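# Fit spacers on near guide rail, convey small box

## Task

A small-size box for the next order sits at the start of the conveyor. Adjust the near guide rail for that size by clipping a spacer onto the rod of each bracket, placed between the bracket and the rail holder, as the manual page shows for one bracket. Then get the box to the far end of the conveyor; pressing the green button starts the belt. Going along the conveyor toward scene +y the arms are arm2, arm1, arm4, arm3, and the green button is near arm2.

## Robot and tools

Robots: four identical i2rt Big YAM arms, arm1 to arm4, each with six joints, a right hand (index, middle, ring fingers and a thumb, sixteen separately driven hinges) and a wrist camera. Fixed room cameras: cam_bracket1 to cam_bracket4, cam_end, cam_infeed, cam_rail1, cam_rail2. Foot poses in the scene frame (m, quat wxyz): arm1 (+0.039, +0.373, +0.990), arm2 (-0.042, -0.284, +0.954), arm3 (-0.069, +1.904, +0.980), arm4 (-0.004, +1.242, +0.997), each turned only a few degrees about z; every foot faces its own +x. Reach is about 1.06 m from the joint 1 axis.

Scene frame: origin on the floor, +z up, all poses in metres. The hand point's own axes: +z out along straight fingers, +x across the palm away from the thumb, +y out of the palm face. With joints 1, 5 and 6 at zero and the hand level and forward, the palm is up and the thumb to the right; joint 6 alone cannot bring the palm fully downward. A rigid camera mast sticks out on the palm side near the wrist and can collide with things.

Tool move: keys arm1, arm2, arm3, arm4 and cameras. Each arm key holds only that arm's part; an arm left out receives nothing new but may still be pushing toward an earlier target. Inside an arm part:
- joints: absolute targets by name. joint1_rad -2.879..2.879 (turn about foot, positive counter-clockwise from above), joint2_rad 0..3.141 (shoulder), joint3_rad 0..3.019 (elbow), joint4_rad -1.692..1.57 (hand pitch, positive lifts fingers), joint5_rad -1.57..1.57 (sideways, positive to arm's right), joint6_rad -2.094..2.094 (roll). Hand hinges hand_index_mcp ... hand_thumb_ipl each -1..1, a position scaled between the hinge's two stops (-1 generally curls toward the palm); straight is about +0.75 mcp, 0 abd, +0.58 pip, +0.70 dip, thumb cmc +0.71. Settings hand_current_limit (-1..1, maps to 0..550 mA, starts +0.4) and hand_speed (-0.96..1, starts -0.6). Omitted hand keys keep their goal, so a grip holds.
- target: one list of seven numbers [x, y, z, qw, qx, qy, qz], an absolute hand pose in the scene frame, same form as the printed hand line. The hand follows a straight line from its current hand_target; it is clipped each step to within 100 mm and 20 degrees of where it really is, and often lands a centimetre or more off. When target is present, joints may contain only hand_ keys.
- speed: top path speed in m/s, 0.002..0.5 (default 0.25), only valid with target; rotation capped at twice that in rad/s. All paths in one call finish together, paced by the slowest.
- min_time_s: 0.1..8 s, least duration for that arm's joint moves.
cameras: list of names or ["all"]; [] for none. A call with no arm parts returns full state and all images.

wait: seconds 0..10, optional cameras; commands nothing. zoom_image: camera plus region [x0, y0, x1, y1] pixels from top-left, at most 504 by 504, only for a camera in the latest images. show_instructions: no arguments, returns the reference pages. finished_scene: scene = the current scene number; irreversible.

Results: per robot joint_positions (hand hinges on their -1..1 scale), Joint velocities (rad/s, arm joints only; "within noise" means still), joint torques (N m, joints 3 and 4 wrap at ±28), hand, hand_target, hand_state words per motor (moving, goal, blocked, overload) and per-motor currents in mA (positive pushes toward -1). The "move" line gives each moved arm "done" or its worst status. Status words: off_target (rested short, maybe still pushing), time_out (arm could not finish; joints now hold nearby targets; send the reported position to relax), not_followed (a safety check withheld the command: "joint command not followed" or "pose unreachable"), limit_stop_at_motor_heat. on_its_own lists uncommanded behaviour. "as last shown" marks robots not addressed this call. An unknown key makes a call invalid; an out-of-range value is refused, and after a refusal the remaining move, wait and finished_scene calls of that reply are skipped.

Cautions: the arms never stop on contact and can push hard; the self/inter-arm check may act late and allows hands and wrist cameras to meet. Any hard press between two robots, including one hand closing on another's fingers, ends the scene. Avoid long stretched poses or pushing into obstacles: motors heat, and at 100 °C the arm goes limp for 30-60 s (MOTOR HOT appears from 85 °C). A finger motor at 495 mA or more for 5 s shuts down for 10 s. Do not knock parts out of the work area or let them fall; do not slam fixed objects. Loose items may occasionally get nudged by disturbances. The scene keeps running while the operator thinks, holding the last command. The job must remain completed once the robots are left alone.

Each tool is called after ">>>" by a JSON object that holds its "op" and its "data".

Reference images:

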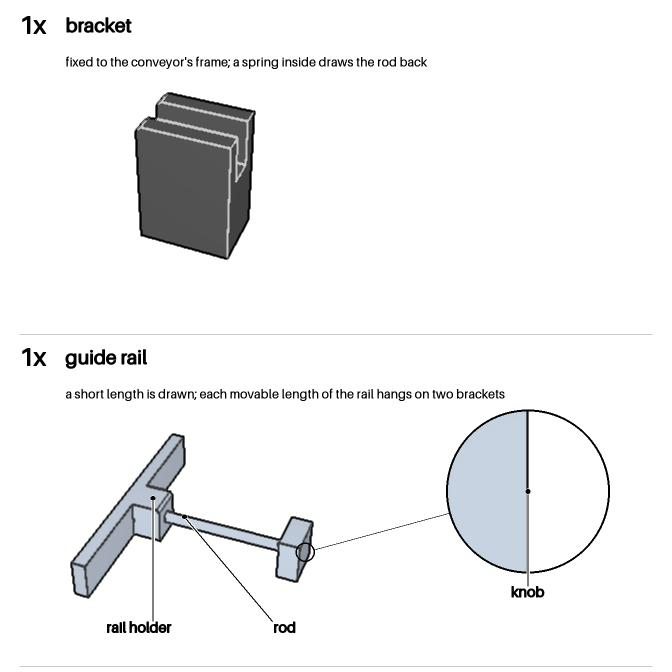

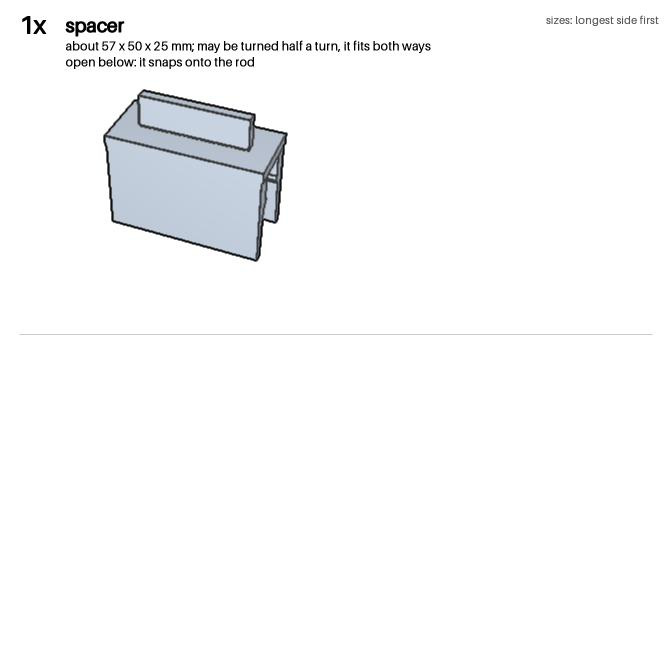

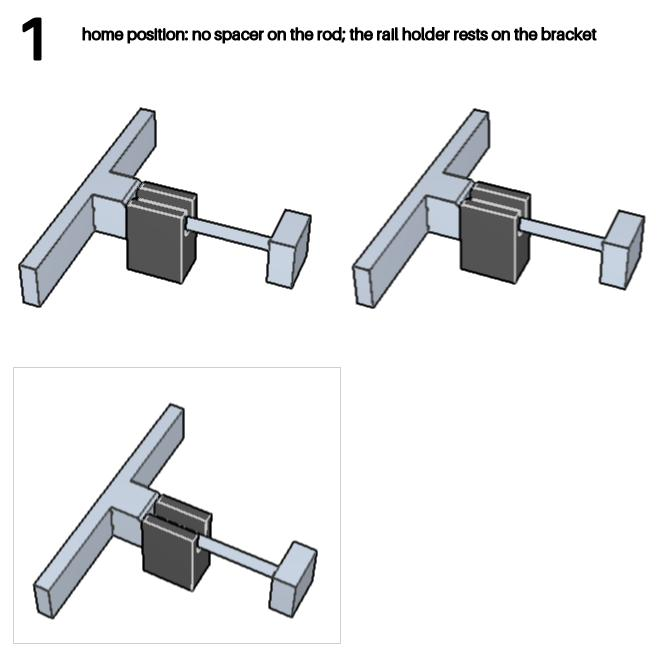

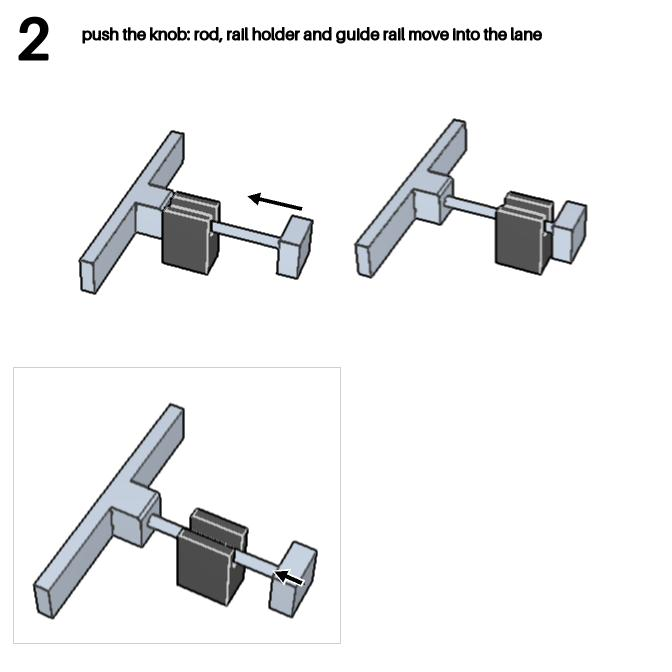

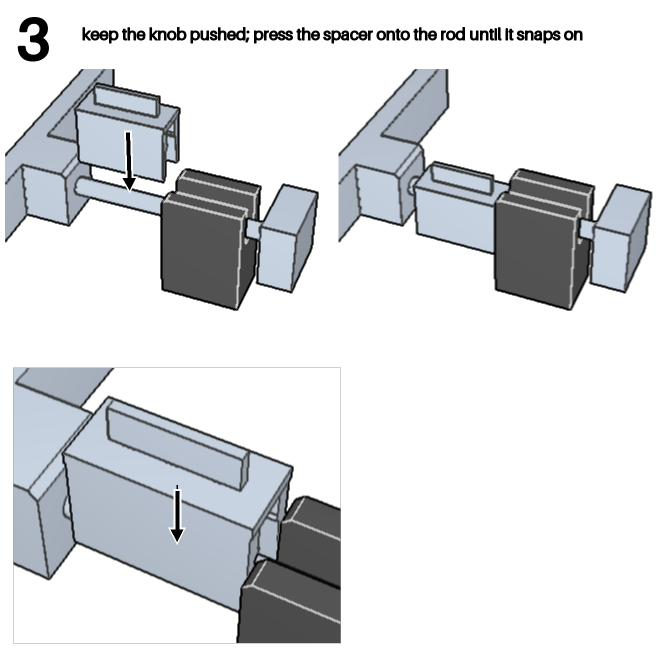

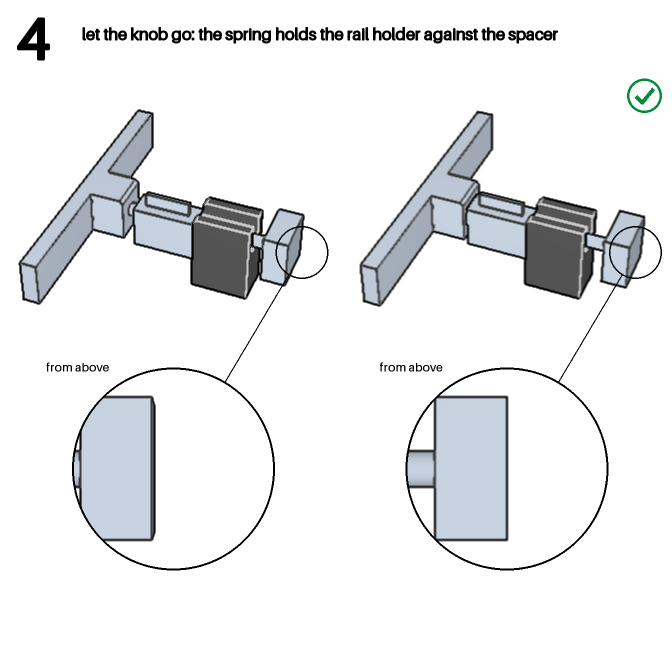

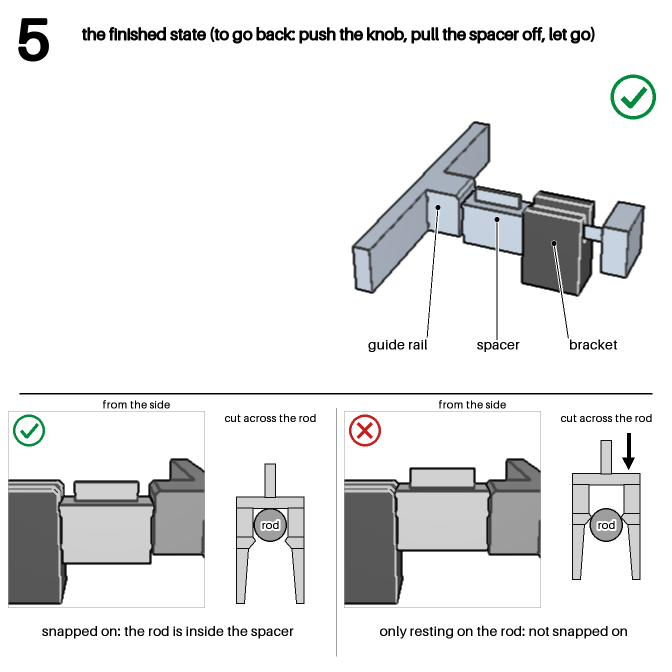

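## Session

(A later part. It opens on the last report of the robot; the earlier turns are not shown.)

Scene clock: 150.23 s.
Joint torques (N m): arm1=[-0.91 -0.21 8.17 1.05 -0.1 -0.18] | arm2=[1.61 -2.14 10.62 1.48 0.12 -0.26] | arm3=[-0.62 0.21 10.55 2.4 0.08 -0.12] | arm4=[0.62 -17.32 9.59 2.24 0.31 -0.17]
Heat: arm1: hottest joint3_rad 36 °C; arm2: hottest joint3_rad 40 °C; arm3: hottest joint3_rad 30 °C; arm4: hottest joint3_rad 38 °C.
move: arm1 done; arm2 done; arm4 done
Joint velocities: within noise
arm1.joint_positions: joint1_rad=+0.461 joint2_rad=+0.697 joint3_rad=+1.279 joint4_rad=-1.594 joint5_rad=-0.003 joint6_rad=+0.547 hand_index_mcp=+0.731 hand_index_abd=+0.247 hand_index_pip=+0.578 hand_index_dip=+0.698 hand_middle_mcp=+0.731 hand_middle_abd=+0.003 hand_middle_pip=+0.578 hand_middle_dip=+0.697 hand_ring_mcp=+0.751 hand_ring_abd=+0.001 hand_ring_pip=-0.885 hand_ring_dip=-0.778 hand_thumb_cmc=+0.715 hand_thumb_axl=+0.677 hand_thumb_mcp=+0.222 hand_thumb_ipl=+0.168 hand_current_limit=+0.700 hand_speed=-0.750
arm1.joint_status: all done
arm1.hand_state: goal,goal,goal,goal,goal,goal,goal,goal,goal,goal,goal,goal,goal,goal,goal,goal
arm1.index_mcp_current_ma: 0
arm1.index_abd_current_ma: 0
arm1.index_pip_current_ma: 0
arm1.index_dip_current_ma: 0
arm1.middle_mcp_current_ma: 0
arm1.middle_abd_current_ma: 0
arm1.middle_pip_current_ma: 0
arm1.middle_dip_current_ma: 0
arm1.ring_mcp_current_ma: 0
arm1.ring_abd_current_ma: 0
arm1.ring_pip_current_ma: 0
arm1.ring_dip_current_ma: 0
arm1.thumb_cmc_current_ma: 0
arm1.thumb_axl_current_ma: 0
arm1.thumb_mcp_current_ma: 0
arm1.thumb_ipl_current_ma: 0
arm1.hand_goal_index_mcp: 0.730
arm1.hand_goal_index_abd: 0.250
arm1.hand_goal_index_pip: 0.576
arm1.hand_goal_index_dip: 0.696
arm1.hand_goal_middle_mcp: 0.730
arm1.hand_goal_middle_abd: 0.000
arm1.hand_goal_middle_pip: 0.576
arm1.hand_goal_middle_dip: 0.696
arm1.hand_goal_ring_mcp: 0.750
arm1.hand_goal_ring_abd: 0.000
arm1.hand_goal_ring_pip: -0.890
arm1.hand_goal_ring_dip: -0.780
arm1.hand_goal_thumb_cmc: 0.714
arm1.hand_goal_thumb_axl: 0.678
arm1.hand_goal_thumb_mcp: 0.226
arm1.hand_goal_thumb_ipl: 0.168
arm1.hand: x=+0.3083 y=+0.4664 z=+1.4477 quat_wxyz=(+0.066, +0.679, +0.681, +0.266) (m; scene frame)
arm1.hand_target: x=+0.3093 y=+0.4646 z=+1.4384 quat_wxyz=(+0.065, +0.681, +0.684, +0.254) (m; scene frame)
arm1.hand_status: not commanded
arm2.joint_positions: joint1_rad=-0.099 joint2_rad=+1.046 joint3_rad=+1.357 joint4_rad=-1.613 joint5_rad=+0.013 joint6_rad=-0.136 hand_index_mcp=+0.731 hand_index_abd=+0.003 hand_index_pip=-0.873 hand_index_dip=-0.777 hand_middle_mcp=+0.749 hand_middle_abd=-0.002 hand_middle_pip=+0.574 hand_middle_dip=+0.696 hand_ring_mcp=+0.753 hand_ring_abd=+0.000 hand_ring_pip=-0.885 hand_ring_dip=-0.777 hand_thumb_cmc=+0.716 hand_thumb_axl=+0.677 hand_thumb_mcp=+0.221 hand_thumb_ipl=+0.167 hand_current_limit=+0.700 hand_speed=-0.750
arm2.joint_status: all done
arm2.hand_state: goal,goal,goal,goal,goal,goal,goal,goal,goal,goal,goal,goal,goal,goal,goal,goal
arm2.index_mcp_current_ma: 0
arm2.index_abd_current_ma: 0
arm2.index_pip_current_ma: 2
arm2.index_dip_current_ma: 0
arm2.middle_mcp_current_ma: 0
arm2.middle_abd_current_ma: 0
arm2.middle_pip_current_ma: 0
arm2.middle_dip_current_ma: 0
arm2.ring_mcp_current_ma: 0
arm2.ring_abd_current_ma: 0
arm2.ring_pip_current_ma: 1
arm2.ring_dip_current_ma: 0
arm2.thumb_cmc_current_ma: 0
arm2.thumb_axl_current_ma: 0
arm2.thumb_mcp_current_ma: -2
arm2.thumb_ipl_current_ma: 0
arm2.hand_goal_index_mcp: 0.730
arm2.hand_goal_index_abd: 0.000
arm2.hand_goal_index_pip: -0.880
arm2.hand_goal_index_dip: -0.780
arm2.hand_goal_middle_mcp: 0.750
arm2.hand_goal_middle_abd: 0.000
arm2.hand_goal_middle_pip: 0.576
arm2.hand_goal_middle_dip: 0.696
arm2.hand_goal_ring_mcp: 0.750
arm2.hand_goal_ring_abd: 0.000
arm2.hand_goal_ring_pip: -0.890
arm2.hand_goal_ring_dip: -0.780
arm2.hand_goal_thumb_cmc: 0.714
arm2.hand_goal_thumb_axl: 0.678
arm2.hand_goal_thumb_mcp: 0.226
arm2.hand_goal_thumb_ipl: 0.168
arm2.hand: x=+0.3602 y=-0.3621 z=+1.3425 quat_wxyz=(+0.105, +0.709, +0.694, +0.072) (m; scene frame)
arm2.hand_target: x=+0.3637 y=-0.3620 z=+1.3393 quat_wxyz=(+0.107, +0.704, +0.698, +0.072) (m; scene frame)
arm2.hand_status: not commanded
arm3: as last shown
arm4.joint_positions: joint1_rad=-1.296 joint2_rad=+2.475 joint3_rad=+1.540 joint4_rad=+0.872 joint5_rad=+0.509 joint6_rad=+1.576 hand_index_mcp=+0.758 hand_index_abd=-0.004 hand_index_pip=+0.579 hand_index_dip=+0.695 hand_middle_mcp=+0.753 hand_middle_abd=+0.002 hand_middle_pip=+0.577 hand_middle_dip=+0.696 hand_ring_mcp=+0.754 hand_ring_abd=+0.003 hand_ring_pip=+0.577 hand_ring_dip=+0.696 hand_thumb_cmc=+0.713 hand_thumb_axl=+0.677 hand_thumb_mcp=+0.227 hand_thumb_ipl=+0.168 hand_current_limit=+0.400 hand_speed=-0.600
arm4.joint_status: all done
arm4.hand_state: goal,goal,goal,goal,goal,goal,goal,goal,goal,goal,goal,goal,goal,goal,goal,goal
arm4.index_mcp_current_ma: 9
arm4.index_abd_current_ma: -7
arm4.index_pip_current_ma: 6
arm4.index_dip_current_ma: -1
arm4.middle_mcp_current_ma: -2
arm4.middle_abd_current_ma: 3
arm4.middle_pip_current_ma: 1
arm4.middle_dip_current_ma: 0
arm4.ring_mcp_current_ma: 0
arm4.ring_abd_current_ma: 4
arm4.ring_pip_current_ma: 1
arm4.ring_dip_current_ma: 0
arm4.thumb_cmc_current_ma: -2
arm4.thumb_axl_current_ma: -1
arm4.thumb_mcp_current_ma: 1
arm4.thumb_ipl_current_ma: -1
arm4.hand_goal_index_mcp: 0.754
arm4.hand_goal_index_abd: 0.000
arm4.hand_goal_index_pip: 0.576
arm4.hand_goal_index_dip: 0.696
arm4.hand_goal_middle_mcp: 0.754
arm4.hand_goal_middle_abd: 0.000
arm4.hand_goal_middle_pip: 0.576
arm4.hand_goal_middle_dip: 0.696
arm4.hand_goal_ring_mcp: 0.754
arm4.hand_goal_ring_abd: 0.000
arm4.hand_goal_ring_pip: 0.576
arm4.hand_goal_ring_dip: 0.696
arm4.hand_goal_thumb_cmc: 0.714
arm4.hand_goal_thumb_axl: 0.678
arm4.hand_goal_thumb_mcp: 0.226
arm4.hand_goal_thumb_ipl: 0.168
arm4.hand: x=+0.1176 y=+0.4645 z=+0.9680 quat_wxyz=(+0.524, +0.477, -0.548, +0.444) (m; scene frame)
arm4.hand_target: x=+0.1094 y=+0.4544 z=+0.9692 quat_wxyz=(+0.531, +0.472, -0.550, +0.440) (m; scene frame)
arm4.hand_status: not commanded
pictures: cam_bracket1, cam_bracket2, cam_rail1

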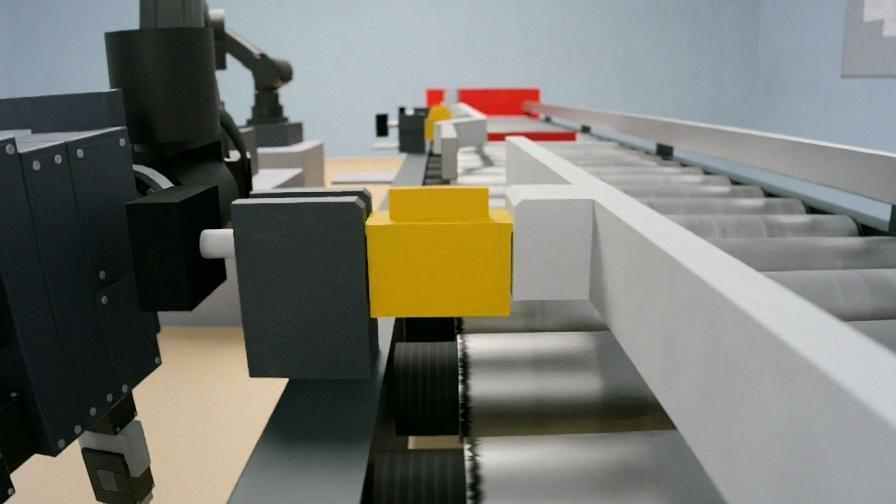

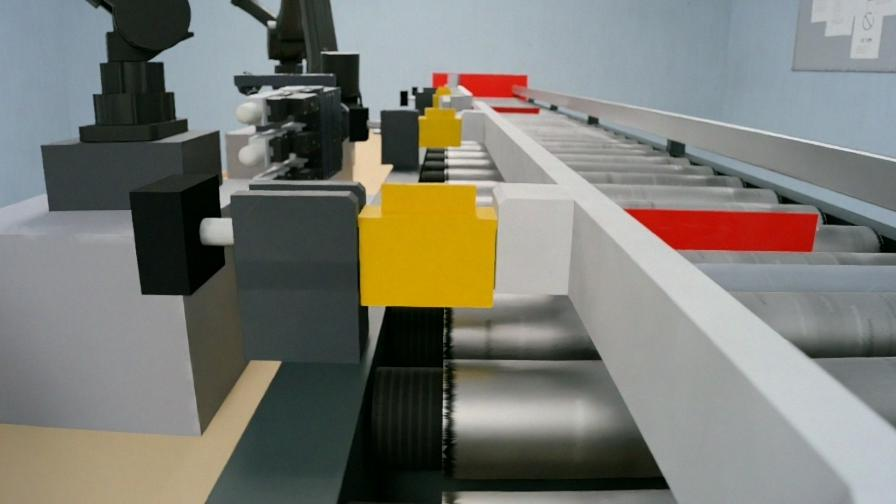

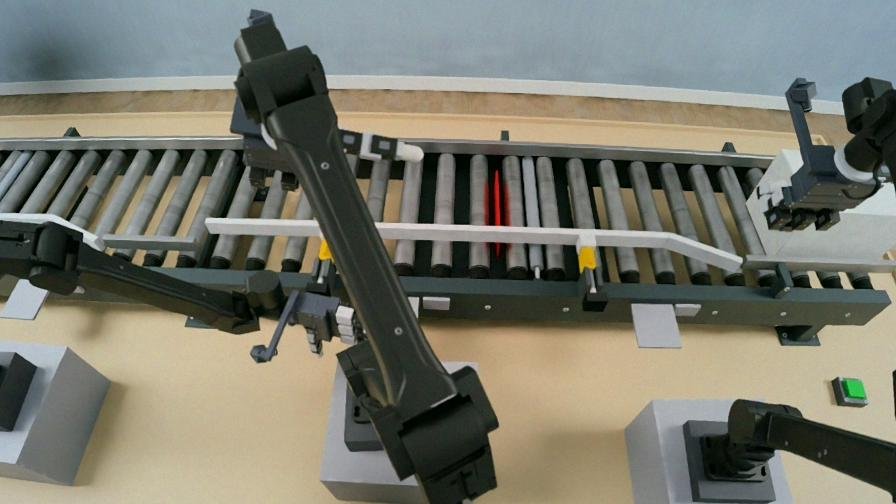

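>>> {"op": "move", "data": {"arm2": {"joints": {"joint1_rad": -0.9, "joint6_rad": -0.95}, "min_time_s": 2}, "arm4": {"joints": {"joint1_rad": -1.36}, "min_time_s": 1.5}, "cameras": ["cam_infeed"]}}

>>> {"op": "move", "data": {"arm2": {"target": [0.27, -0.68, 1.22, -0.005, 0.7065, 0.7075, 0.002], "speed": 0.3}, "arm4": {"target": [0.085, 0.58, 0.99, 0.521, 0.484, -0.539, 0.452], "speed": 0.15}}}

>>> {"op": "move", "data": {"arm2": {"target": [0.273, -0.825, 1.08, -0.005, 0.7065, 0.7075, 0.002], "speed": 0.3}, "cameras": ["cam_infeed", "cam_rail1"]}}

Scene clock: 153.03 s.
Joint torques (N m): arm1=[-0.73 -0.38 8.25 1.09 -0.08 -0.18] | arm2=[1.61 -1.55 10.67 1.85 -0.05 -0.18] | arm3=[-0.67 0.21 10.56 2.4 0.07 -0.12] | arm4=[-1.26 -17.49 9.58 2.29 0.5 -0.16]
Heat: arm1: hottest joint3_rad 36 °C; arm2: hottest joint3_rad 40 °C; arm3: hottest joint3_rad 30 °C; arm4: hottest joint3_rad 38 °C.
move: arm2 done; arm4 done
Joint velocities: within noise
arm1, arm3: as last shown
arm2.joint_positions: joint1_rad=-0.900 joint2_rad=+1.046 joint3_rad=+1.357 joint4_rad=-1.613 joint5_rad=+0.014 joint6_rad=-0.936 hand_index_mcp=+0.731 hand_index_abd=+0.003 hand_index_pip=-0.873 hand_index_dip=-0.777 hand_middle_mcp=+0.749 hand_middle_abd=-0.002 hand_middle_pip=+0.574 hand_middle_dip=+0.696 hand_ring_mcp=+0.753 hand_ring_abd=+0.000 hand_ring_pip=-0.885 hand_ring_dip=-0.777 hand_thumb_cmc=+0.716 hand_thumb_axl=+0.677 hand_thumb_mcp=+0.221 hand_thumb_ipl=+0.167 hand_current_limit=+0.700 hand_speed=-0.750
arm2.joint_status: all done
arm2.hand_state: goal,goal,goal,goal,goal,goal,goal,goal,goal,goal,goal,goal,goal,goal,goal,goal
arm2.index_mcp_current_ma: 0
arm2.index_abd_current_ma: 0
arm2.index_pip_current_ma: 2
arm2.index_dip_current_ma: 0
arm2.middle_mcp_current_ma: 0
arm2.middle_abd_current_ma: 0
arm2.middle_pip_current_ma: 0
arm2.middle_dip_current_ma: 0
arm2.ring_mcp_current_ma: 0
arm2.ring_abd_current_ma: 0
arm2.ring_pip_current_ma: 1
arm2.ring_dip_current_ma: 0
arm2.thumb_cmc_current_ma: 0
arm2.thumb_axl_current_ma: 0
arm2.thumb_mcp_current_ma: -2
arm2.thumb_ipl_current_ma: 0
arm2.hand_goal_index_mcp: 0.730
arm2.hand_goal_index_abd: 0.000
arm2.hand_goal_index_pip: -0.880
arm2.hand_goal_index_dip: -0.780
arm2.hand_goal_middle_mcp: 0.750
arm2.hand_goal_middle_abd: 0.000
arm2.hand_goal_middle_pip: 0.576
arm2.hand_goal_middle_dip: 0.696
arm2.hand_goal_ring_mcp: 0.750
arm2.hand_goal_ring_abd: 0.000
arm2.hand_goal_ring_pip: -0.890
arm2.hand_goal_ring_dip: -0.780
arm2.hand_goal_thumb_cmc: 0.714
arm2.hand_goal_thumb_axl: 0.678
arm2.hand_goal_thumb_mcp: 0.226
arm2.hand_goal_thumb_ipl: 0.168
arm2.hand: x=+0.2285 y=-0.5717 z=+1.3373 quat_wxyz=(+0.125, +0.709, +0.694, -0.031) (m; scene frame)
arm2.hand_target: x=+0.2305 y=-0.5734 z=+1.3338 quat_wxyz=(+0.126, +0.704, +0.699, -0.032) (m; scene frame)
arm2.hand_status: not commanded
arm4.joint_positions: joint1_rad=-1.321 joint2_rad=+2.478 joint3_rad=+1.540 joint4_rad=+0.870 joint5_rad=+0.505 joint6_rad=+1.575 hand_index_mcp=+0.786 hand_index_abd=+0.000 hand_index_pip=+0.597 hand_index_dip=+0.704 hand_middle_mcp=+0.753 hand_middle_abd=+0.002 hand_middle_pip=+0.577 hand_middle_dip=+0.696 hand_ring_mcp=+0.754 hand_ring_abd=+0.003 hand_ring_pip=+0.577 hand_ring_dip=+0.696 hand_thumb_cmc=+0.713 hand_thumb_axl=+0.677 hand_thumb_mcp=+0.227 hand_thumb_ipl=+0.168 hand_current_limit=+0.400 hand_speed=-0.600
arm4.joint_status: all done
arm4.hand_state: blocked,goal,blocked,goal,goal,goal,goal,goal,goal,goal,goal,goal,goal,goal,goal,goal
arm4.index_mcp_current_ma: 108
arm4.index_abd_current_ma: 0
arm4.index_pip_current_ma: 61
arm4.index_dip_current_ma: 19
arm4.middle_mcp_current_ma: -2
arm4.middle_abd_current_ma: 3
arm4.middle_pip_current_ma: 1
arm4.middle_dip_current_ma: 0
arm4.ring_mcp_current_ma: 0
arm4.ring_abd_current_ma: 4
arm4.ring_pip_current_ma: 1
arm4.ring_dip_current_ma: 0
arm4.thumb_cmc_current_ma: -2
arm4.thumb_axl_current_ma: -1
arm4.thumb_mcp_current_ma: 1
arm4.thumb_ipl_current_ma: -1
arm4.hand_goal_index_mcp: 0.754
arm4.hand_goal_index_abd: 0.000
arm4.hand_goal_index_pip: 0.576
arm4.hand_goal_index_dip: 0.696
arm4.hand_goal_middle_mcp: 0.754
arm4.hand_goal_middle_abd: 0.000
arm4.hand_goal_middle_pip: 0.576
arm4.hand_goal_middle_dip: 0.696
arm4.hand_goal_ring_mcp: 0.754
arm4.hand_goal_ring_abd: 0.000
arm4.hand_goal_ring_pip: 0.576
arm4.hand_goal_ring_dip: 0.696
arm4.hand_goal_thumb_cmc: 0.714
arm4.hand_goal_thumb_axl: 0.678
arm4.hand_goal_thumb_mcp: 0.226
arm4.hand_goal_thumb_ipl: 0.168
arm4.hand: x=+0.0991 y=+0.4618 z=+0.9653 quat_wxyz=(+0.528, +0.473, -0.554, +0.437) (m; scene frame)
arm4.hand_target: x=+0.0698 y=+0.4498 z=+0.9687 quat_wxyz=(+0.542, +0.458, -0.561, +0.426) (m; scene frame)
arm4.hand_status: not commanded
pictures: cam_infeed

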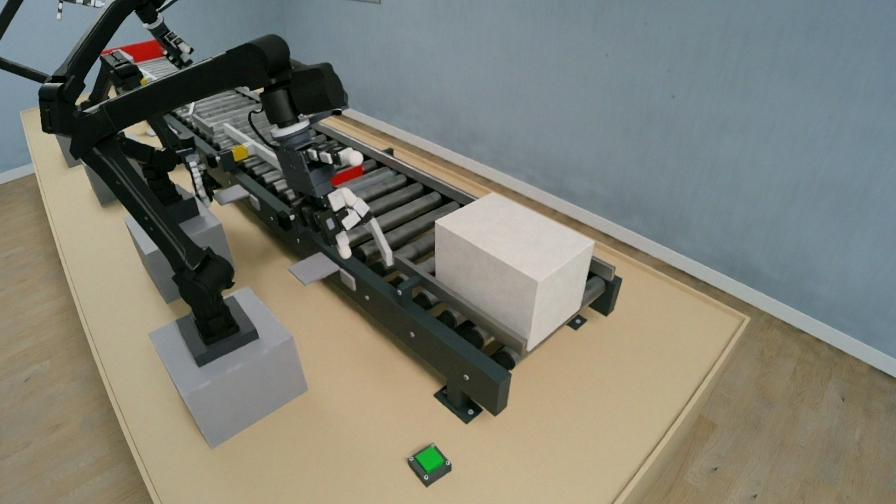

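Scene clock: 154.60 s.
Joint torques (N m): arm1=[-0.62 -0.56 8.23 1.1 -0.09 -0.17] | arm2=[0.15 -7.41 15.09 0.2 -0.18 -0.16] | arm3=[-0.62 0.21 10.55 2.39 0.08 -0.12] | arm4=[1.67 -17.55 4.33 3.89 0.68 -0.18]
Heat: arm1: hottest joint3_rad 36 °C; arm2: hottest joint3_rad 40 °C; arm3: hottest joint3_rad 30 °C; arm4: hottest joint3_rad 38 °C.
move: arm2 off_target; arm4 off_target
Joint velocities: within noise
arm1, arm3: as last shown
arm2.joint_positions: joint1_rad=-0.970 joint2_rad=+1.466 joint3_rad=+1.438 joint4_rad=-1.583 joint5_rad=-0.006 joint6_rad=-1.020 hand_index_mcp=+0.731 hand_index_abd=+0.003 hand_index_pip=-0.873 hand_index_dip=-0.777 hand_middle_mcp=+0.749 hand_middle_abd=-0.002 hand_middle_pip=+0.574 hand_middle_dip=+0.696 hand_ring_mcp=+0.753 hand_ring_abd=+0.000 hand_ring_pip=-0.885 hand_ring_dip=-0.777 hand_thumb_cmc=+0.716 hand_thumb_axl=+0.677 hand_thumb_mcp=+0.221 hand_thumb_ipl=+0.167 hand_current_limit=+0.700 hand_speed=-0.750
arm2.joint_status: not commanded
arm2.hand_state: goal,goal,goal,goal,goal,goal,goal,goal,goal,goal,goal,goal,goal,goal,goal,goal
arm2.index_mcp_current_ma: 0
arm2.index_abd_current_ma: 0
arm2.index_pip_current_ma: 2
arm2.index_dip_current_ma: 0
arm2.middle_mcp_current_ma: 0
arm2.middle_abd_current_ma: 0
arm2.middle_pip_current_ma: 0
arm2.middle_dip_current_ma: 0
arm2.ring_mcp_current_ma: 0
arm2.ring_abd_current_ma: 0
arm2.ring_pip_current_ma: 1
arm2.ring_dip_current_ma: 0
arm2.thumb_cmc_current_ma: 0
arm2.thumb_axl_current_ma: 0
arm2.thumb_mcp_current_ma: -2
arm2.thumb_ipl_current_ma: 0
arm2.hand_goal_index_mcp: 0.730
arm2.hand_goal_index_abd: 0.000
arm2.hand_goal_index_pip: -0.880
arm2.hand_goal_index_dip: -0.780
arm2.hand_goal_middle_mcp: 0.750
arm2.hand_goal_middle_abd: 0.000
arm2.hand_goal_middle_pip: 0.576
arm2.hand_goal_middle_dip: 0.696
arm2.hand_goal_ring_mcp: 0.750
arm2.hand_goal_ring_abd: 0.000
arm2.hand_goal_ring_pip: -0.890
arm2.hand_goal_ring_dip: -0.780
arm2.hand_goal_thumb_cmc: 0.714
arm2.hand_goal_thumb_axl: 0.678
arm2.hand_goal_thumb_mcp: 0.226
arm2.hand_goal_thumb_ipl: 0.168
arm2.hand: x=+0.2651 y=-0.6689 z=+1.2023 quat_wxyz=(-0.025, +0.709, +0.705, +0.005) (m; scene frame)
arm2.hand_target: x=+0.2695 y=-0.6794 z=+1.2199 quat_wxyz=(-0.005, +0.707, +0.708, +0.002) (m; scene frame)
arm2.hand_status: off_target (0.021 m and 2.3 deg from the pose sent, 0.165 m and 15.5 deg at the start)
arm4.joint_positions: joint1_rad=-1.281 joint2_rad=+2.303 joint3_rad=+1.098 joint4_rad=+1.097 joint5_rad=+0.483 joint6_rad=+1.576 hand_index_mcp=+0.811 hand_index_abd=+0.005 hand_index_pip=+0.616 hand_index_dip=+0.715 hand_middle_mcp=+0.753 hand_middle_abd=+0.002 hand_middle_pip=+0.577 hand_middle_dip=+0.696 hand_ring_mcp=+0.754 hand_ring_abd=+0.003 hand_ring_pip=+0.577 hand_ring_dip=+0.696 hand_thumb_cmc=+0.713 hand_thumb_axl=+0.677 hand_thumb_mcp=+0.226 hand_thumb_ipl=+0.168 hand_current_limit=+0.400 hand_speed=-0.600
arm4.joint_status: not commanded
arm4.hand_state: blocked,goal,blocked,goal,goal,goal,goal,goal,goal,goal,goal,goal,goal,goal,goal,goal
arm4.index_mcp_current_ma: 214
arm4.index_abd_current_ma: 10
arm4.index_pip_current_ma: 128
arm4.index_dip_current_ma: 53
arm4.middle_mcp_current_ma: -2
arm4.middle_abd_current_ma: 4
arm4.middle_pip_current_ma: 1
arm4.middle_dip_current_ma: 0
arm4.ring_mcp_current_ma: 0
arm4.ring_abd_current_ma: 5
arm4.ring_pip_current_ma: 1
arm4.ring_dip_current_ma: 0
arm4.thumb_cmc_current_ma: -2
arm4.thumb_axl_current_ma: -1
arm4.thumb_mcp_current_ma: 1
arm4.thumb_ipl_current_ma: -1
arm4.hand_goal_index_mcp: 0.754
arm4.hand_goal_index_abd: 0.000
arm4.hand_goal_index_pip: 0.576
arm4.hand_goal_index_dip: 0.696
arm4.hand_goal_middle_mcp: 0.754
arm4.hand_goal_middle_abd: 0.000
arm4.hand_goal_middle_pip: 0.576
arm4.hand_goal_middle_dip: 0.696
arm4.hand_goal_ring_mcp: 0.754
arm4.hand_goal_ring_abd: 0.000
arm4.hand_goal_ring_pip: 0.576
arm4.hand_goal_ring_dip: 0.696
arm4.hand_goal_thumb_cmc: 0.714
arm4.hand_goal_thumb_axl: 0.678
arm4.hand_goal_thumb_mcp: 0.226
arm4.hand_goal_thumb_ipl: 0.168
arm4.hand: x=+0.0872 y=+0.5826 z=+0.9652 quat_wxyz=(+0.508, +0.502, -0.544, +0.440) (m; scene frame)
arm4.hand_target: x=+0.0848 y=+0.5800 z=+0.9894 quat_wxyz=(+0.521, +0.484, -0.539, +0.452) (m; scene frame)
arm4.hand_status: off_target (0.025 m and 2.9 deg from the pose sent, 0.122 m and 2.8 deg at the start)
pictures: none

Scene clock: 156.07 s.
Joint torques (N m): arm1=[-0.85 -0.38 8.24 1.07 -0.08 -0.16] | arm2=[0.97 -11.58 14.06 0.34 -0.12 -0.18] | arm3=[-0.67 0.21 10.55 2.4 0.08 -0.12] | arm4=[1.38 -17.55 4.33 3.86 0.68 -0.17]
Heat: arm1: hottest joint3_rad 36 °C; arm2: hottest joint3_rad 40 °C; arm3: hottest joint3_rad 30 °C; arm4: hottest joint3_rad 38 °C.
move: arm2 off_target
Joint velocities: within noise
arm1, arm3, arm4: as last shown
arm2.joint_positions: joint1_rad=-1.098 joint2_rad=+1.856 joint3_rad=+1.570 joint4_rad=-1.327 joint5_rad=-0.007 joint6_rad=-1.145 hand_index_mcp=+0.731 hand_index_abd=+0.003 hand_index_pip=-0.873 hand_index_dip=-0.777 hand_middle_mcp=+0.749 hand_middle_abd=-0.002 hand_middle_pip=+0.574 hand_middle_dip=+0.696 hand_ring_mcp=+0.753 hand_ring_abd=+0.000 hand_ring_pip=-0.885 hand_ring_dip=-0.777 hand_thumb_cmc=+0.716 hand_thumb_axl=+0.677 hand_thumb_mcp=+0.221 hand_thumb_ipl=+0.167 hand_current_limit=+0.700 hand_speed=-0.750
arm2.joint_status: not commanded
arm2.hand_state: goal,goal,goal,goal,goal,goal,goal,goal,goal,goal,goal,goal,goal,goal,goal,goal
arm2.index_mcp_current_ma: 0
arm2.index_abd_current_ma: 0
arm2.index_pip_current_ma: 2
arm2.index_dip_current_ma: 0
arm2.middle_mcp_current_ma: 0
arm2.middle_abd_current_ma: 0
arm2.middle_pip_current_ma: 0
arm2.middle_dip_current_ma: 0
arm2.ring_mcp_current_ma: 0
arm2.ring_abd_current_ma: 0
arm2.ring_pip_current_ma: 1
arm2.ring_dip_current_ma: 0
arm2.thumb_cmc_current_ma: 0
arm2.thumb_axl_current_ma: 0
arm2.thumb_mcp_current_ma: -2
arm2.thumb_ipl_current_ma: 0
arm2.hand_goal_index_mcp: 0.730
arm2.hand_goal_index_abd: 0.000
arm2.hand_goal_index_pip: -0.880
arm2.hand_goal_index_dip: -0.780
arm2.hand_goal_middle_mcp: 0.750
arm2.hand_goal_middle_abd: 0.000
arm2.hand_goal_middle_pip: 0.576
arm2.hand_goal_middle_dip: 0.696
arm2.hand_goal_ring_mcp: 0.750
arm2.hand_goal_ring_abd: 0.000
arm2.hand_goal_ring_pip: -0.890
arm2.hand_goal_ring_dip: -0.780
arm2.hand_goal_thumb_cmc: 0.714
arm2.hand_goal_thumb_axl: 0.678
arm2.hand_goal_thumb_mcp: 0.226
arm2.hand_goal_thumb_ipl: 0.168
arm2.hand: x=+0.2674 y=-0.8103 z=+1.0655 quat_wxyz=(-0.024, +0.710, +0.704, +0.008) (m; scene frame)
arm2.hand_target: x=+0.2726 y=-0.8243 z=+1.0801 quat_wxyz=(-0.005, +0.707, +0.708, +0.002) (m; scene frame)
arm2.hand_status: off_target (0.021 m and 2.4 deg from the pose sent, 0.198 m and 2.3 deg at the start)
pictures: cam_infeed, cam_rail1

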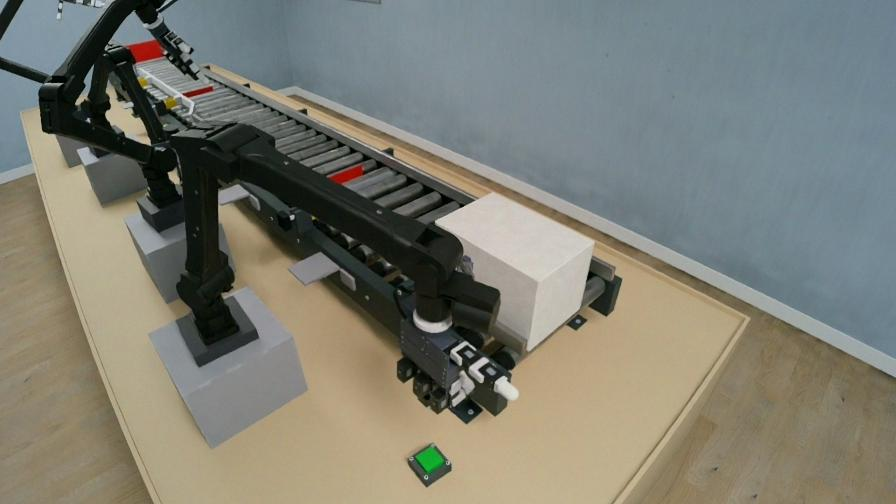

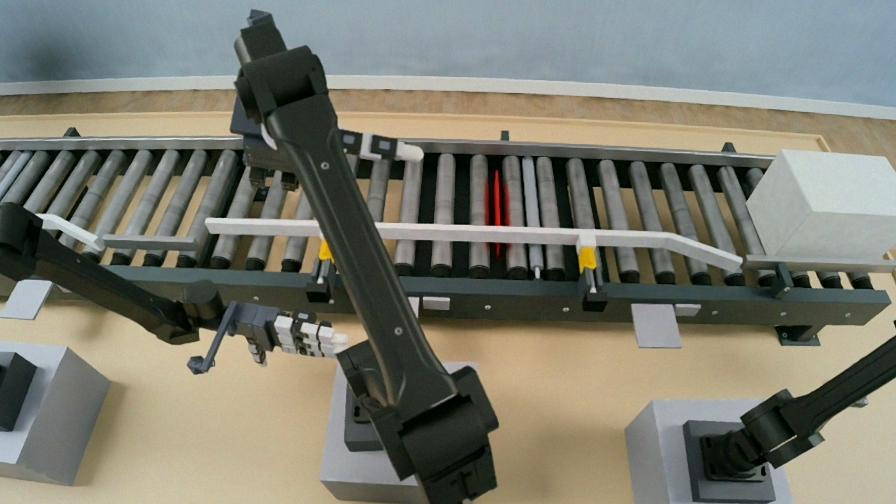

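>>> {"op": "move", "data": {"arm4": {"target": [0.08, 0.66, 1.08, 0.521, 0.484, -0.539, 0.452], "speed": 0.15}, "arm2": {"target": [0.241, -0.814, 0.93, -0.005, 0.7065, 0.7075, 0.002], "speed": 0.15}, "cameras": ["cam_infeed"]}}

>>> {"op": "move", "data": {"arm2": {"target": [0.241, -0.813, 0.878, -0.005, 0.7065, 0.7075, 0.002], "speed": 0.06}, "cameras": ["cam_infeed"]}}

>>> {"op": "zoom_image", "data": {"camera": "cam_infeed", "region": [360, 340, 560, 504]}}

Scene clock: 158.00 s.
Joint torques (N m): arm1=[-0.97 -0.56 8.28 1.06 -0.08 -0.18] | arm2=[0.79 -10.87 8.95 0.62 -0.16 -0.17] | arm3=[-0.62 0.21 10.54 2.39 0.07 -0.12] | arm4=[2.49 -13.8 4.97 2.28 0.25 -0.15]
Heat: arm1: hottest joint3_rad 35 °C; arm2: hottest joint3_rad 40 °C; arm3: hottest joint3_rad 30 °C; arm4: hottest joint3_rad 37 °C.
move: arm2 done; arm4 off_target
Joint velocities: within noise
arm1: as last shown
arm2.joint_positions: joint1_rad=-1.138 joint2_rad=+1.962 joint3_rad=+1.358 joint4_rad=-0.962 joint5_rad=-0.007 joint6_rad=-1.188 hand_index_mcp=+0.731 hand_index_abd=+0.003 hand_index_pip=-0.873 hand_index_dip=-0.777 hand_middle_mcp=+0.749 hand_middle_abd=-0.002 hand_middle_pip=+0.574 hand_middle_dip=+0.696 hand_ring_mcp=+0.753 hand_ring_abd=+0.000 hand_ring_pip=-0.885 hand_ring_dip=-0.777 hand_thumb_cmc=+0.716 hand_thumb_axl=+0.677 hand_thumb_mcp=+0.221 hand_thumb_ipl=+0.167 hand_current_limit=+0.700 hand_speed=-0.750
arm2.joint_status: not commanded
arm2.hand_state: goal,goal,goal,goal,goal,goal,goal,goal,goal,goal,goal,goal,goal,goal,goal,goal
arm2.index_mcp_current_ma: 0
arm2.index_abd_current_ma: 0
arm2.index_pip_current_ma: 2
arm2.index_dip_current_ma: 0
arm2.middle_mcp_current_ma: 0
arm2.middle_abd_current_ma: 0
arm2.middle_pip_current_ma: 0
arm2.middle_dip_current_ma: 0
arm2.ring_mcp_current_ma: 0
arm2.ring_abd_current_ma: 0
arm2.ring_pip_current_ma: 1
arm2.ring_dip_current_ma: 0
arm2.thumb_cmc_current_ma: 0
arm2.thumb_axl_current_ma: 0
arm2.thumb_mcp_current_ma: -2
arm2.thumb_ipl_current_ma: 0
arm2.hand_goal_index_mcp: 0.730
arm2.hand_goal_index_abd: 0.000
arm2.hand_goal_index_pip: -0.880
arm2.hand_goal_index_dip: -0.780
arm2.hand_goal_middle_mcp: 0.750
arm2.hand_goal_middle_abd: 0.000
arm2.hand_goal_middle_pip: 0.576
arm2.hand_goal_middle_dip: 0.696
arm2.hand_goal_ring_mcp: 0.750
arm2.hand_goal_ring_abd: 0.000
arm2.hand_goal_ring_pip: -0.890
arm2.hand_goal_ring_dip: -0.780
arm2.hand_goal_thumb_cmc: 0.714
arm2.hand_goal_thumb_axl: 0.678
arm2.hand_goal_thumb_mcp: 0.226
arm2.hand_goal_thumb_ipl: 0.168
arm2.hand: x=+0.2437 y=-0.8133 z=+0.9387 quat_wxyz=(-0.003, +0.709, +0.705, +0.000) (m; scene frame)
arm2.hand_target: x=+0.2409 y=-0.8139 z=+0.9301 quat_wxyz=(-0.005, +0.707, +0.707, +0.002) (m; scene frame)
arm2.hand_status: done (0.009 m and 0.6 deg from the pose sent, 0.138 m and 2.4 deg at the start)
arm3.joint_positions: joint1_rad=-0.110 joint2_rad=+0.617 joint3_rad=+1.398 joint4_rad=-1.196 joint5_rad=-0.056 joint6_rad=+1.147 hand_index_mcp=+0.754 hand_index_abd=+0.001 hand_index_pip=+0.577 hand_index_dip=+0.696 hand_middle_mcp=+0.754 hand_middle_abd=+0.001 hand_middle_pip=+0.577 hand_middle_dip=+0.696 hand_ring_mcp=+0.754 hand_ring_abd=+0.001 hand_ring_pip=+0.577 hand_ring_dip=+0.696 hand_thumb_cmc=+0.714 hand_thumb_axl=+0.677 hand_thumb_mcp=+0.226 hand_thumb_ipl=+0.168 hand_current_limit=+0.400 hand_speed=-0.600
arm3.joint_status: not commanded
arm3.hand_state: goal,goal,goal,goal,goal,goal,goal,goal,goal,goal,goal,goal,goal,goal,goal,goal
arm3.index_mcp_current_ma: 0
arm3.index_abd_current_ma: 1
arm3.index_pip_current_ma: 1
arm3.index_dip_current_ma: 0
arm3.middle_mcp_current_ma: 0
arm3.middle_abd_current_ma: 0
arm3.middle_pip_current_ma: 1
arm3.middle_dip_current_ma: 0
arm3.ring_mcp_current_ma: 0
arm3.ring_abd_current_ma: 0
arm3.ring_pip_current_ma: 1
arm3.ring_dip_current_ma: 0
arm3.thumb_cmc_current_ma: 0
arm3.thumb_axl_current_ma: -1
arm3.thumb_mcp_current_ma: 0
arm3.thumb_ipl_current_ma: 0
arm3.hand_goal_index_mcp: 0.754
arm3.hand_goal_index_abd: 0.000
arm3.hand_goal_index_pip: 0.576
arm3.hand_goal_index_dip: 0.696
arm3.hand_goal_middle_mcp: 0.754
arm3.hand_goal_middle_abd: 0.000
arm3.hand_goal_middle_pip: 0.576
arm3.hand_goal_middle_dip: 0.696
arm3.hand_goal_ring_mcp: 0.754
arm3.hand_goal_ring_abd: 0.000
arm3.hand_goal_ring_pip: 0.576
arm3.hand_goal_ring_dip: 0.696
arm3.hand_goal_thumb_cmc: 0.714
arm3.hand_goal_thumb_axl: 0.678
arm3.hand_goal_thumb_mcp: 0.226
arm3.hand_goal_thumb_ipl: 0.168
arm3.hand: x=+0.1726 y=+1.7872 z=+1.5663 quat_wxyz=(+0.135, +0.827, +0.125, +0.531) (m; scene frame)
arm3.hand_target: x=+0.1690 y=+1.7877 z=+1.5790 quat_wxyz=(+0.139, +0.819, +0.125, +0.543) (m; scene frame)
arm3.hand_status: not commanded
arm4.joint_positions: joint1_rad=-1.239 joint2_rad=+1.964 joint3_rad=+0.824 joint4_rad=+1.075 joint5_rad=+0.548 joint6_rad=+1.576 hand_index_mcp=+0.756 hand_index_abd=+0.004 hand_index_pip=+0.579 hand_index_dip=+0.699 hand_middle_mcp=+0.753 hand_middle_abd=+0.002 hand_middle_pip=+0.577 hand_middle_dip=+0.696 hand_ring_mcp=+0.754 hand_ring_abd=+0.003 hand_ring_pip=+0.577 hand_ring_dip=+0.696 hand_thumb_cmc=+0.713 hand_thumb_axl=+0.677 hand_thumb_mcp=+0.226 hand_thumb_ipl=+0.168 hand_current_limit=+0.400 hand_speed=-0.600
arm4.joint_status: not commanded
arm4.hand_state: goal,goal,goal,goal,goal,goal,goal,goal,goal,goal,goal,goal,goal,goal,goal,goal
arm4.index_mcp_current_ma: 5
arm4.index_abd_current_ma: 7
arm4.index_pip_current_ma: 6
arm4.index_dip_current_ma: 6
arm4.middle_mcp_current_ma: -2
arm4.middle_abd_current_ma: 4
arm4.middle_pip_current_ma: 1
arm4.middle_dip_current_ma: 0
arm4.ring_mcp_current_ma: 0
arm4.ring_abd_current_ma: 5
arm4.ring_pip_current_ma: 1
arm4.ring_dip_current_ma: 0
arm4.thumb_cmc_current_ma: -2
arm4.thumb_axl_current_ma: -1
arm4.thumb_mcp_current_ma: 1
arm4.thumb_ipl_current_ma: -1
arm4.hand_goal_index_mcp: 0.754
arm4.hand_goal_index_abd: 0.000
arm4.hand_goal_index_pip: 0.576
arm4.hand_goal_index_dip: 0.696
arm4.hand_goal_middle_mcp: 0.754
arm4.hand_goal_middle_abd: 0.000
arm4.hand_goal_middle_pip: 0.576
arm4.hand_goal_middle_dip: 0.696
arm4.hand_goal_ring_mcp: 0.754
arm4.hand_goal_ring_abd: 0.000
arm4.hand_goal_ring_pip: 0.576
arm4.hand_goal_ring_dip: 0.696
arm4.hand_goal_thumb_cmc: 0.714
arm4.hand_goal_thumb_axl: 0.678
arm4.hand_goal_thumb_mcp: 0.226
arm4.hand_goal_thumb_ipl: 0.168
arm4.hand: x=+0.0740 y=+0.6589 z=+1.0708 quat_wxyz=(+0.520, +0.483, -0.543, +0.448) (m; scene frame)
arm4.hand_target: x=+0.0799 y=+0.6600 z=+1.0799 quat_wxyz=(+0.521, +0.484, -0.539, +0.452) (m; scene frame)
arm4.hand_status: off_target (0.011 m and 0.7 deg from the pose sent, 0.139 m and 2.9 deg at the start)
pictures: cam_infeed

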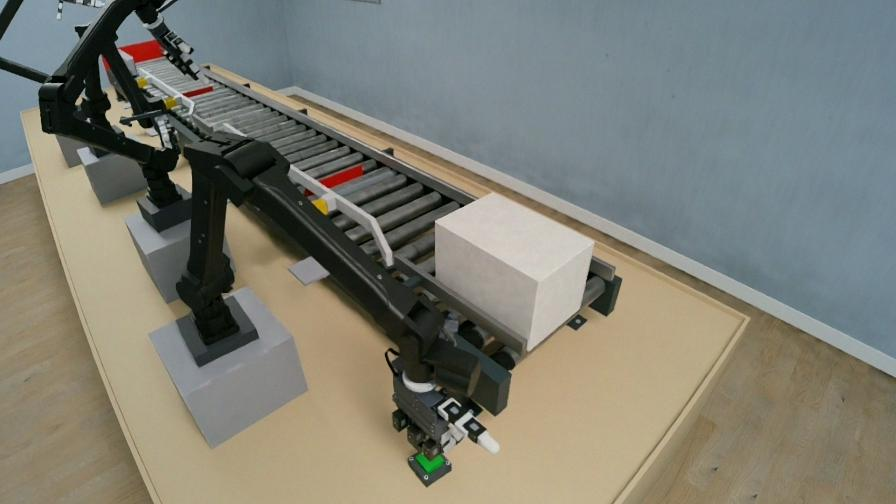

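Scene clock: 159.40 s.
Joint torques (N m): arm1=[-0.79 -0.62 8.23 1.14 -0.08 -0.17] | arm2=[1.73 -10.58 8.01 0.7 -0.21 -0.18] | arm3=[-0.62 0.21 10.55 2.4 0.08 -0.12] | arm4=[2.55 -13.8 4.98 2.29 0.23 -0.15]
Heat: arm1: hottest joint3_rad 35 °C; arm2: hottest joint3_rad 40 °C; arm3: hottest joint3_rad 30 °C; arm4: hottest joint3_rad 37 °C.
move: arm2 off_target
Joint velocities: within noise
arm1, arm3, arm4: as last shown
arm2.joint_positions: joint1_rad=-1.138 joint2_rad=+2.036 joint3_rad=+1.335 joint4_rad=-0.852 joint5_rad=-0.007 joint6_rad=-1.188 hand_index_mcp=+0.731 hand_index_abd=+0.003 hand_index_pip=-0.873 hand_index_dip=-0.777 hand_middle_mcp=+0.749 hand_middle_abd=-0.002 hand_middle_pip=+0.574 hand_middle_dip=+0.696 hand_ring_mcp=+0.753 hand_ring_abd=+0.000 hand_ring_pip=-0.885 hand_ring_dip=-0.777 hand_thumb_cmc=+0.716 hand_thumb_axl=+0.677 hand_thumb_mcp=+0.221 hand_thumb_ipl=+0.167 hand_current_limit=+0.700 hand_speed=-0.750
arm2.joint_status: not commanded
arm2.hand_state: goal,goal,goal,goal,goal,goal,goal,goal,goal,goal,goal,goal,goal,goal,goal,goal
arm2.index_mcp_current_ma: 0
arm2.index_abd_current_ma: 0
arm2.index_pip_current_ma: 2
arm2.index_dip_current_ma: 0
arm2.middle_mcp_current_ma: 0
arm2.middle_abd_current_ma: 0
arm2.middle_pip_current_ma: 0
arm2.middle_dip_current_ma: 0
arm2.ring_mcp_current_ma: 0
arm2.ring_abd_current_ma: 0
arm2.ring_pip_current_ma: 1
arm2.ring_dip_current_ma: 0
arm2.thumb_cmc_current_ma: 0
arm2.thumb_axl_current_ma: 0
arm2.thumb_mcp_current_ma: -2
arm2.thumb_ipl_current_ma: 0
arm2.hand_goal_index_mcp: 0.730
arm2.hand_goal_index_abd: 0.000
arm2.hand_goal_index_pip: -0.880
arm2.hand_goal_index_dip: -0.780
arm2.hand_goal_middle_mcp: 0.750
arm2.hand_goal_middle_abd: 0.000
arm2.hand_goal_middle_pip: 0.576
arm2.hand_goal_middle_dip: 0.696
arm2.hand_goal_ring_mcp: 0.750
arm2.hand_goal_ring_abd: 0.000
arm2.hand_goal_ring_pip: -0.890
arm2.hand_goal_ring_dip: -0.780
arm2.hand_goal_thumb_cmc: 0.714
arm2.hand_goal_thumb_axl: 0.678
arm2.hand_goal_thumb_mcp: 0.226
arm2.hand_goal_thumb_ipl: 0.168
arm2.hand: x=+0.2446 y=-0.8167 z=+0.8937 quat_wxyz=(+0.003, +0.709, +0.705, -0.003) (m; scene frame)
arm2.hand_target: x=+0.2408 y=-0.8127 z=+0.8782 quat_wxyz=(-0.005, +0.707, +0.707, +0.002) (m; scene frame)
arm2.hand_status: off_target (0.017 m and 1.1 deg from the pose sent, 0.061 m and 0.5 deg at the start)
pictures: cam_infeed

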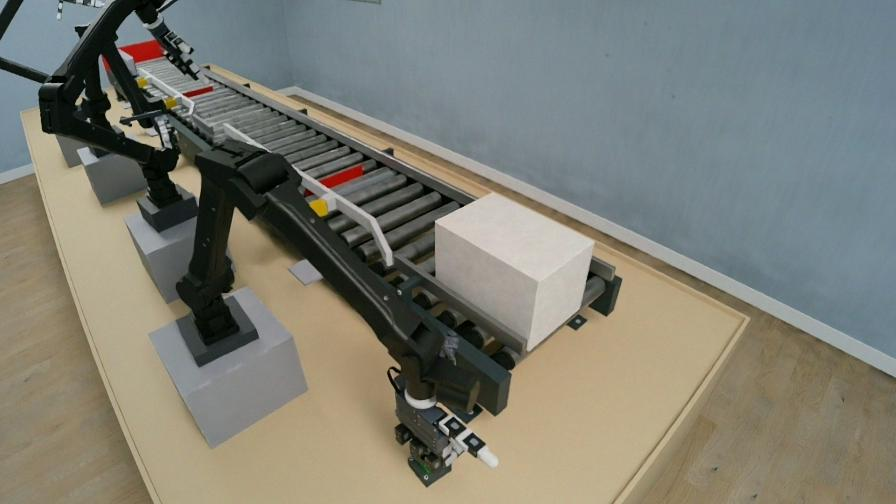

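Scaled by 2.520 from the camera's 896x504 image, which has a finer 1280x720 frame.

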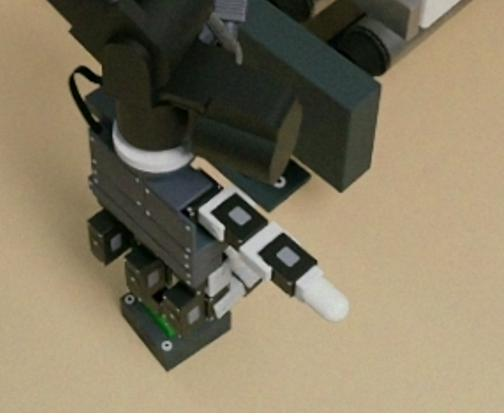

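>>> {"op": "move", "data": {"arm2": {"target": [0.241, -0.813, 0.868, -0.005, 0.7065, 0.7075, 0.002], "speed": 0.05}, "cameras": ["cam_infeed"]}}

>>> {"op": "move", "data": {"arm2": {"target": [0.240, -0.812, 0.855, -0.005, 0.7065, 0.7075, 0.002], "speed": 0.05}, "cameras": ["cam_infeed"]}}

Scene clock: 160.47 s.
Joint torques (N m): arm1=[-0.73 -0.44 8.2 1.09 -0.08 -0.17] | arm2=[0.73 -10.23 7.86 1.25 -0.23 -0.1] | arm3=[-0.62 0.26 10.55 2.39 0.07 -0.12] | arm4=[2.43 -13.92 5.03 2.35 0.24 -0.15]
Heat: arm1: hottest joint3_rad 35 °C; arm2: hottest joint3_rad 40 °C; arm3: hottest joint3_rad 30 °C; arm4: hottest joint3_rad 37 °C.
move: arm2 off_target
Joint velocities: within noise
arm1, arm3, arm4: as last shown
arm2.joint_positions: joint1_rad=-1.138 joint2_rad=+2.038 joint3_rad=+1.333 joint4_rad=-0.841 joint5_rad=-0.008 joint6_rad=-1.188 hand_index_mcp=+0.731 hand_index_abd=+0.003 hand_index_pip=-0.873 hand_index_dip=-0.777 hand_middle_mcp=+0.752 hand_middle_abd=-0.019 hand_middle_pip=+0.577 hand_middle_dip=+0.696 hand_ring_mcp=+0.753 hand_ring_abd=+0.000 hand_ring_pip=-0.885 hand_ring_dip=-0.777 hand_thumb_cmc=+0.716 hand_thumb_axl=+0.677 hand_thumb_mcp=+0.221 hand_thumb_ipl=+0.167 hand_current_limit=+0.700 hand_speed=-0.750
arm2.joint_status: not commanded
arm2.hand_state: goal,goal,goal,goal,goal,goal,goal,goal,goal,goal,goal,goal,goal,goal,goal,goal
arm2.index_mcp_current_ma: 0
arm2.index_abd_current_ma: 0
arm2.index_pip_current_ma: 2
arm2.index_dip_current_ma: 0
arm2.middle_mcp_current_ma: 0
arm2.middle_abd_current_ma: -8
arm2.middle_pip_current_ma: 0
arm2.middle_dip_current_ma: 0
arm2.ring_mcp_current_ma: 0
arm2.ring_abd_current_ma: 0
arm2.ring_pip_current_ma: 1
arm2.ring_dip_current_ma: 0
arm2.thumb_cmc_current_ma: 0
arm2.thumb_axl_current_ma: 0
arm2.thumb_mcp_current_ma: -2
arm2.thumb_ipl_current_ma: 0
arm2.hand_goal_index_mcp: 0.730
arm2.hand_goal_index_abd: 0.000
arm2.hand_goal_index_pip: -0.880
arm2.hand_goal_index_dip: -0.780
arm2.hand_goal_middle_mcp: 0.750
arm2.hand_goal_middle_abd: 0.000
arm2.hand_goal_middle_pip: 0.576
arm2.hand_goal_middle_dip: 0.696
arm2.hand_goal_ring_mcp: 0.750
arm2.hand_goal_ring_abd: 0.000
arm2.hand_goal_ring_pip: -0.890
arm2.hand_goal_ring_dip: -0.780
arm2.hand_goal_thumb_cmc: 0.714
arm2.hand_goal_thumb_axl: 0.678
arm2.hand_goal_thumb_mcp: 0.226
arm2.hand_goal_thumb_ipl: 0.168
arm2.hand: x=+0.2452 y=-0.8181 z=+0.8924 quat_wxyz=(+0.007, +0.709, +0.705, -0.004) (m; scene frame)
arm2.hand_target: x=+0.2406 y=-0.8123 z=+0.8688 quat_wxyz=(-0.005, +0.707, +0.707, +0.002) (m; scene frame)
arm2.hand_status: off_target (0.025 m and 1.6 deg from the pose sent, 0.026 m and 1.2 deg at the start)
pictures: cam_infeed

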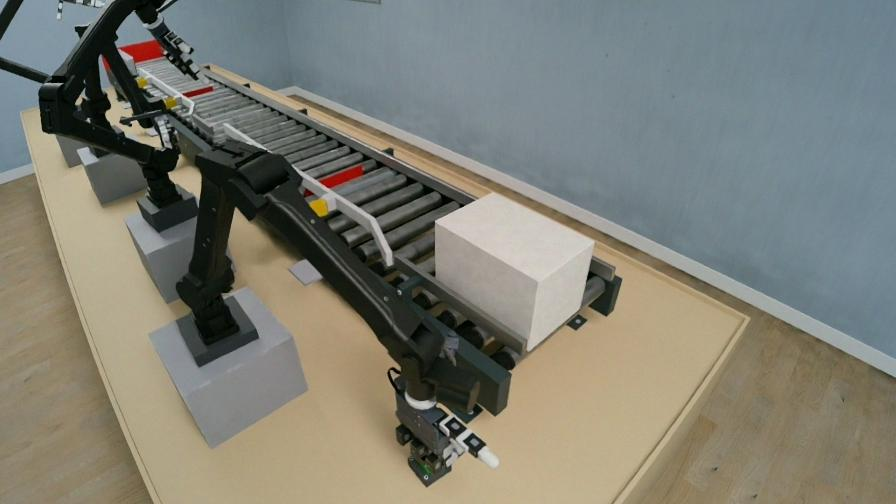

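Scene clock: 161.43 s.
Joint torques (N m): arm1=[-0.97 -0.67 8.21 1.13 -0.09 -0.15] | arm2=[1.08 -9 7.31 1.33 -0.17 -0.2] | arm3=[-0.62 0.21 10.55 2.39 0.08 -0.12] | arm4=[2.61 -13.8 4.96 2.29 0.24 -0.15]
Heat: arm1: hottest joint3_rad 35 °C; arm2: hottest joint3_rad 39 °C; arm3: hottest joint3_rad 30 °C; arm4: hottest joint3_rad 37 °C.
move: arm2 off_target
Joint velocities: within noise
arm1, arm3, arm4: as last shown
arm2.joint_positions: joint1_rad=-1.138 joint2_rad=+2.049 joint3_rad=+1.327 joint4_rad=-0.818 joint5_rad=-0.008 joint6_rad=-1.189 hand_index_mcp=+0.731 hand_index_abd=+0.003 hand_index_pip=-0.873 hand_index_dip=-0.777 hand_middle_mcp=+0.756 hand_middle_abd=-0.029 hand_middle_pip=+0.580 hand_middle_dip=+0.697 hand_ring_mcp=+0.753 hand_ring_abd=+0.000 hand_ring_pip=-0.885 hand_ring_dip=-0.777 hand_thumb_cmc=+0.716 hand_thumb_axl=+0.677 hand_thumb_mcp=+0.221 hand_thumb_ipl=+0.167 hand_current_limit=+0.700 hand_speed=-0.750
arm2.joint_status: not commanded
arm2.hand_state: goal,goal,goal,goal,goal,blocked,goal,goal,goal,goal,goal,goal,goal,goal,goal,goal
arm2.index_mcp_current_ma: 0
arm2.index_abd_current_ma: 0
arm2.index_pip_current_ma: 2
arm2.index_dip_current_ma: 0
arm2.middle_mcp_current_ma: 2
arm2.middle_abd_current_ma: -17
arm2.middle_pip_current_ma: 1
arm2.middle_dip_current_ma: 0
arm2.ring_mcp_current_ma: 0
arm2.ring_abd_current_ma: 0
arm2.ring_pip_current_ma: 1
arm2.ring_dip_current_ma: 0
arm2.thumb_cmc_current_ma: 0
arm2.thumb_axl_current_ma: 0
arm2.thumb_mcp_current_ma: -2
arm2.thumb_ipl_current_ma: 0
arm2.hand_goal_index_mcp: 0.730
arm2.hand_goal_index_abd: 0.000
arm2.hand_goal_index_pip: -0.880
arm2.hand_goal_index_dip: -0.780
arm2.hand_goal_middle_mcp: 0.750
arm2.hand_goal_middle_abd: 0.000
arm2.hand_goal_middle_pip: 0.576
arm2.hand_goal_middle_dip: 0.696
arm2.hand_goal_ring_mcp: 0.750
arm2.hand_goal_ring_abd: 0.000
arm2.hand_goal_ring_pip: -0.890
arm2.hand_goal_ring_dip: -0.780
arm2.hand_goal_thumb_cmc: 0.714
arm2.hand_goal_thumb_axl: 0.678
arm2.hand_goal_thumb_mcp: 0.226
arm2.hand_goal_thumb_ipl: 0.168
arm2.hand: x=+0.2455 y=-0.8185 z=+0.8854 quat_wxyz=(+0.009, +0.709, +0.705, -0.005) (m; scene frame)
arm2.hand_target: x=+0.2395 y=-0.8108 z=+0.8563 quat_wxyz=(-0.005, +0.707, +0.708, +0.002) (m; scene frame)
arm2.hand_status: off_target (0.032 m and 1.9 deg from the pose sent, 0.038 m and 1.5 deg at the start)
pictures: cam_infeed

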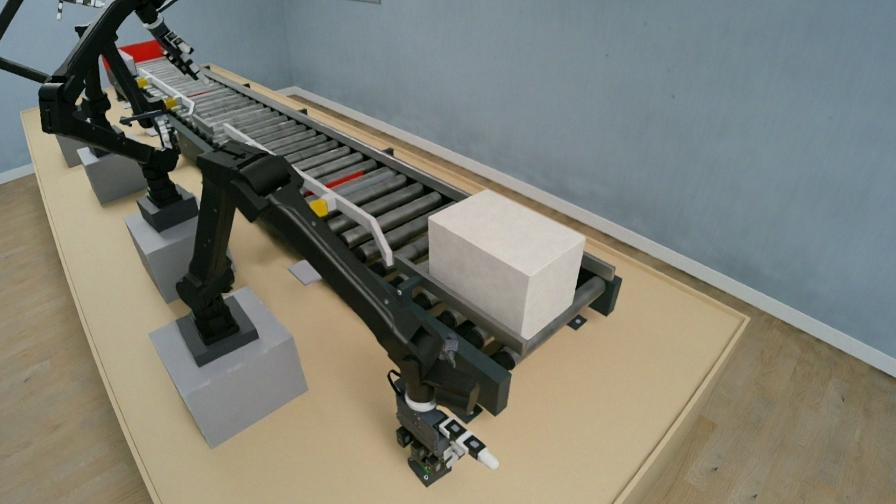

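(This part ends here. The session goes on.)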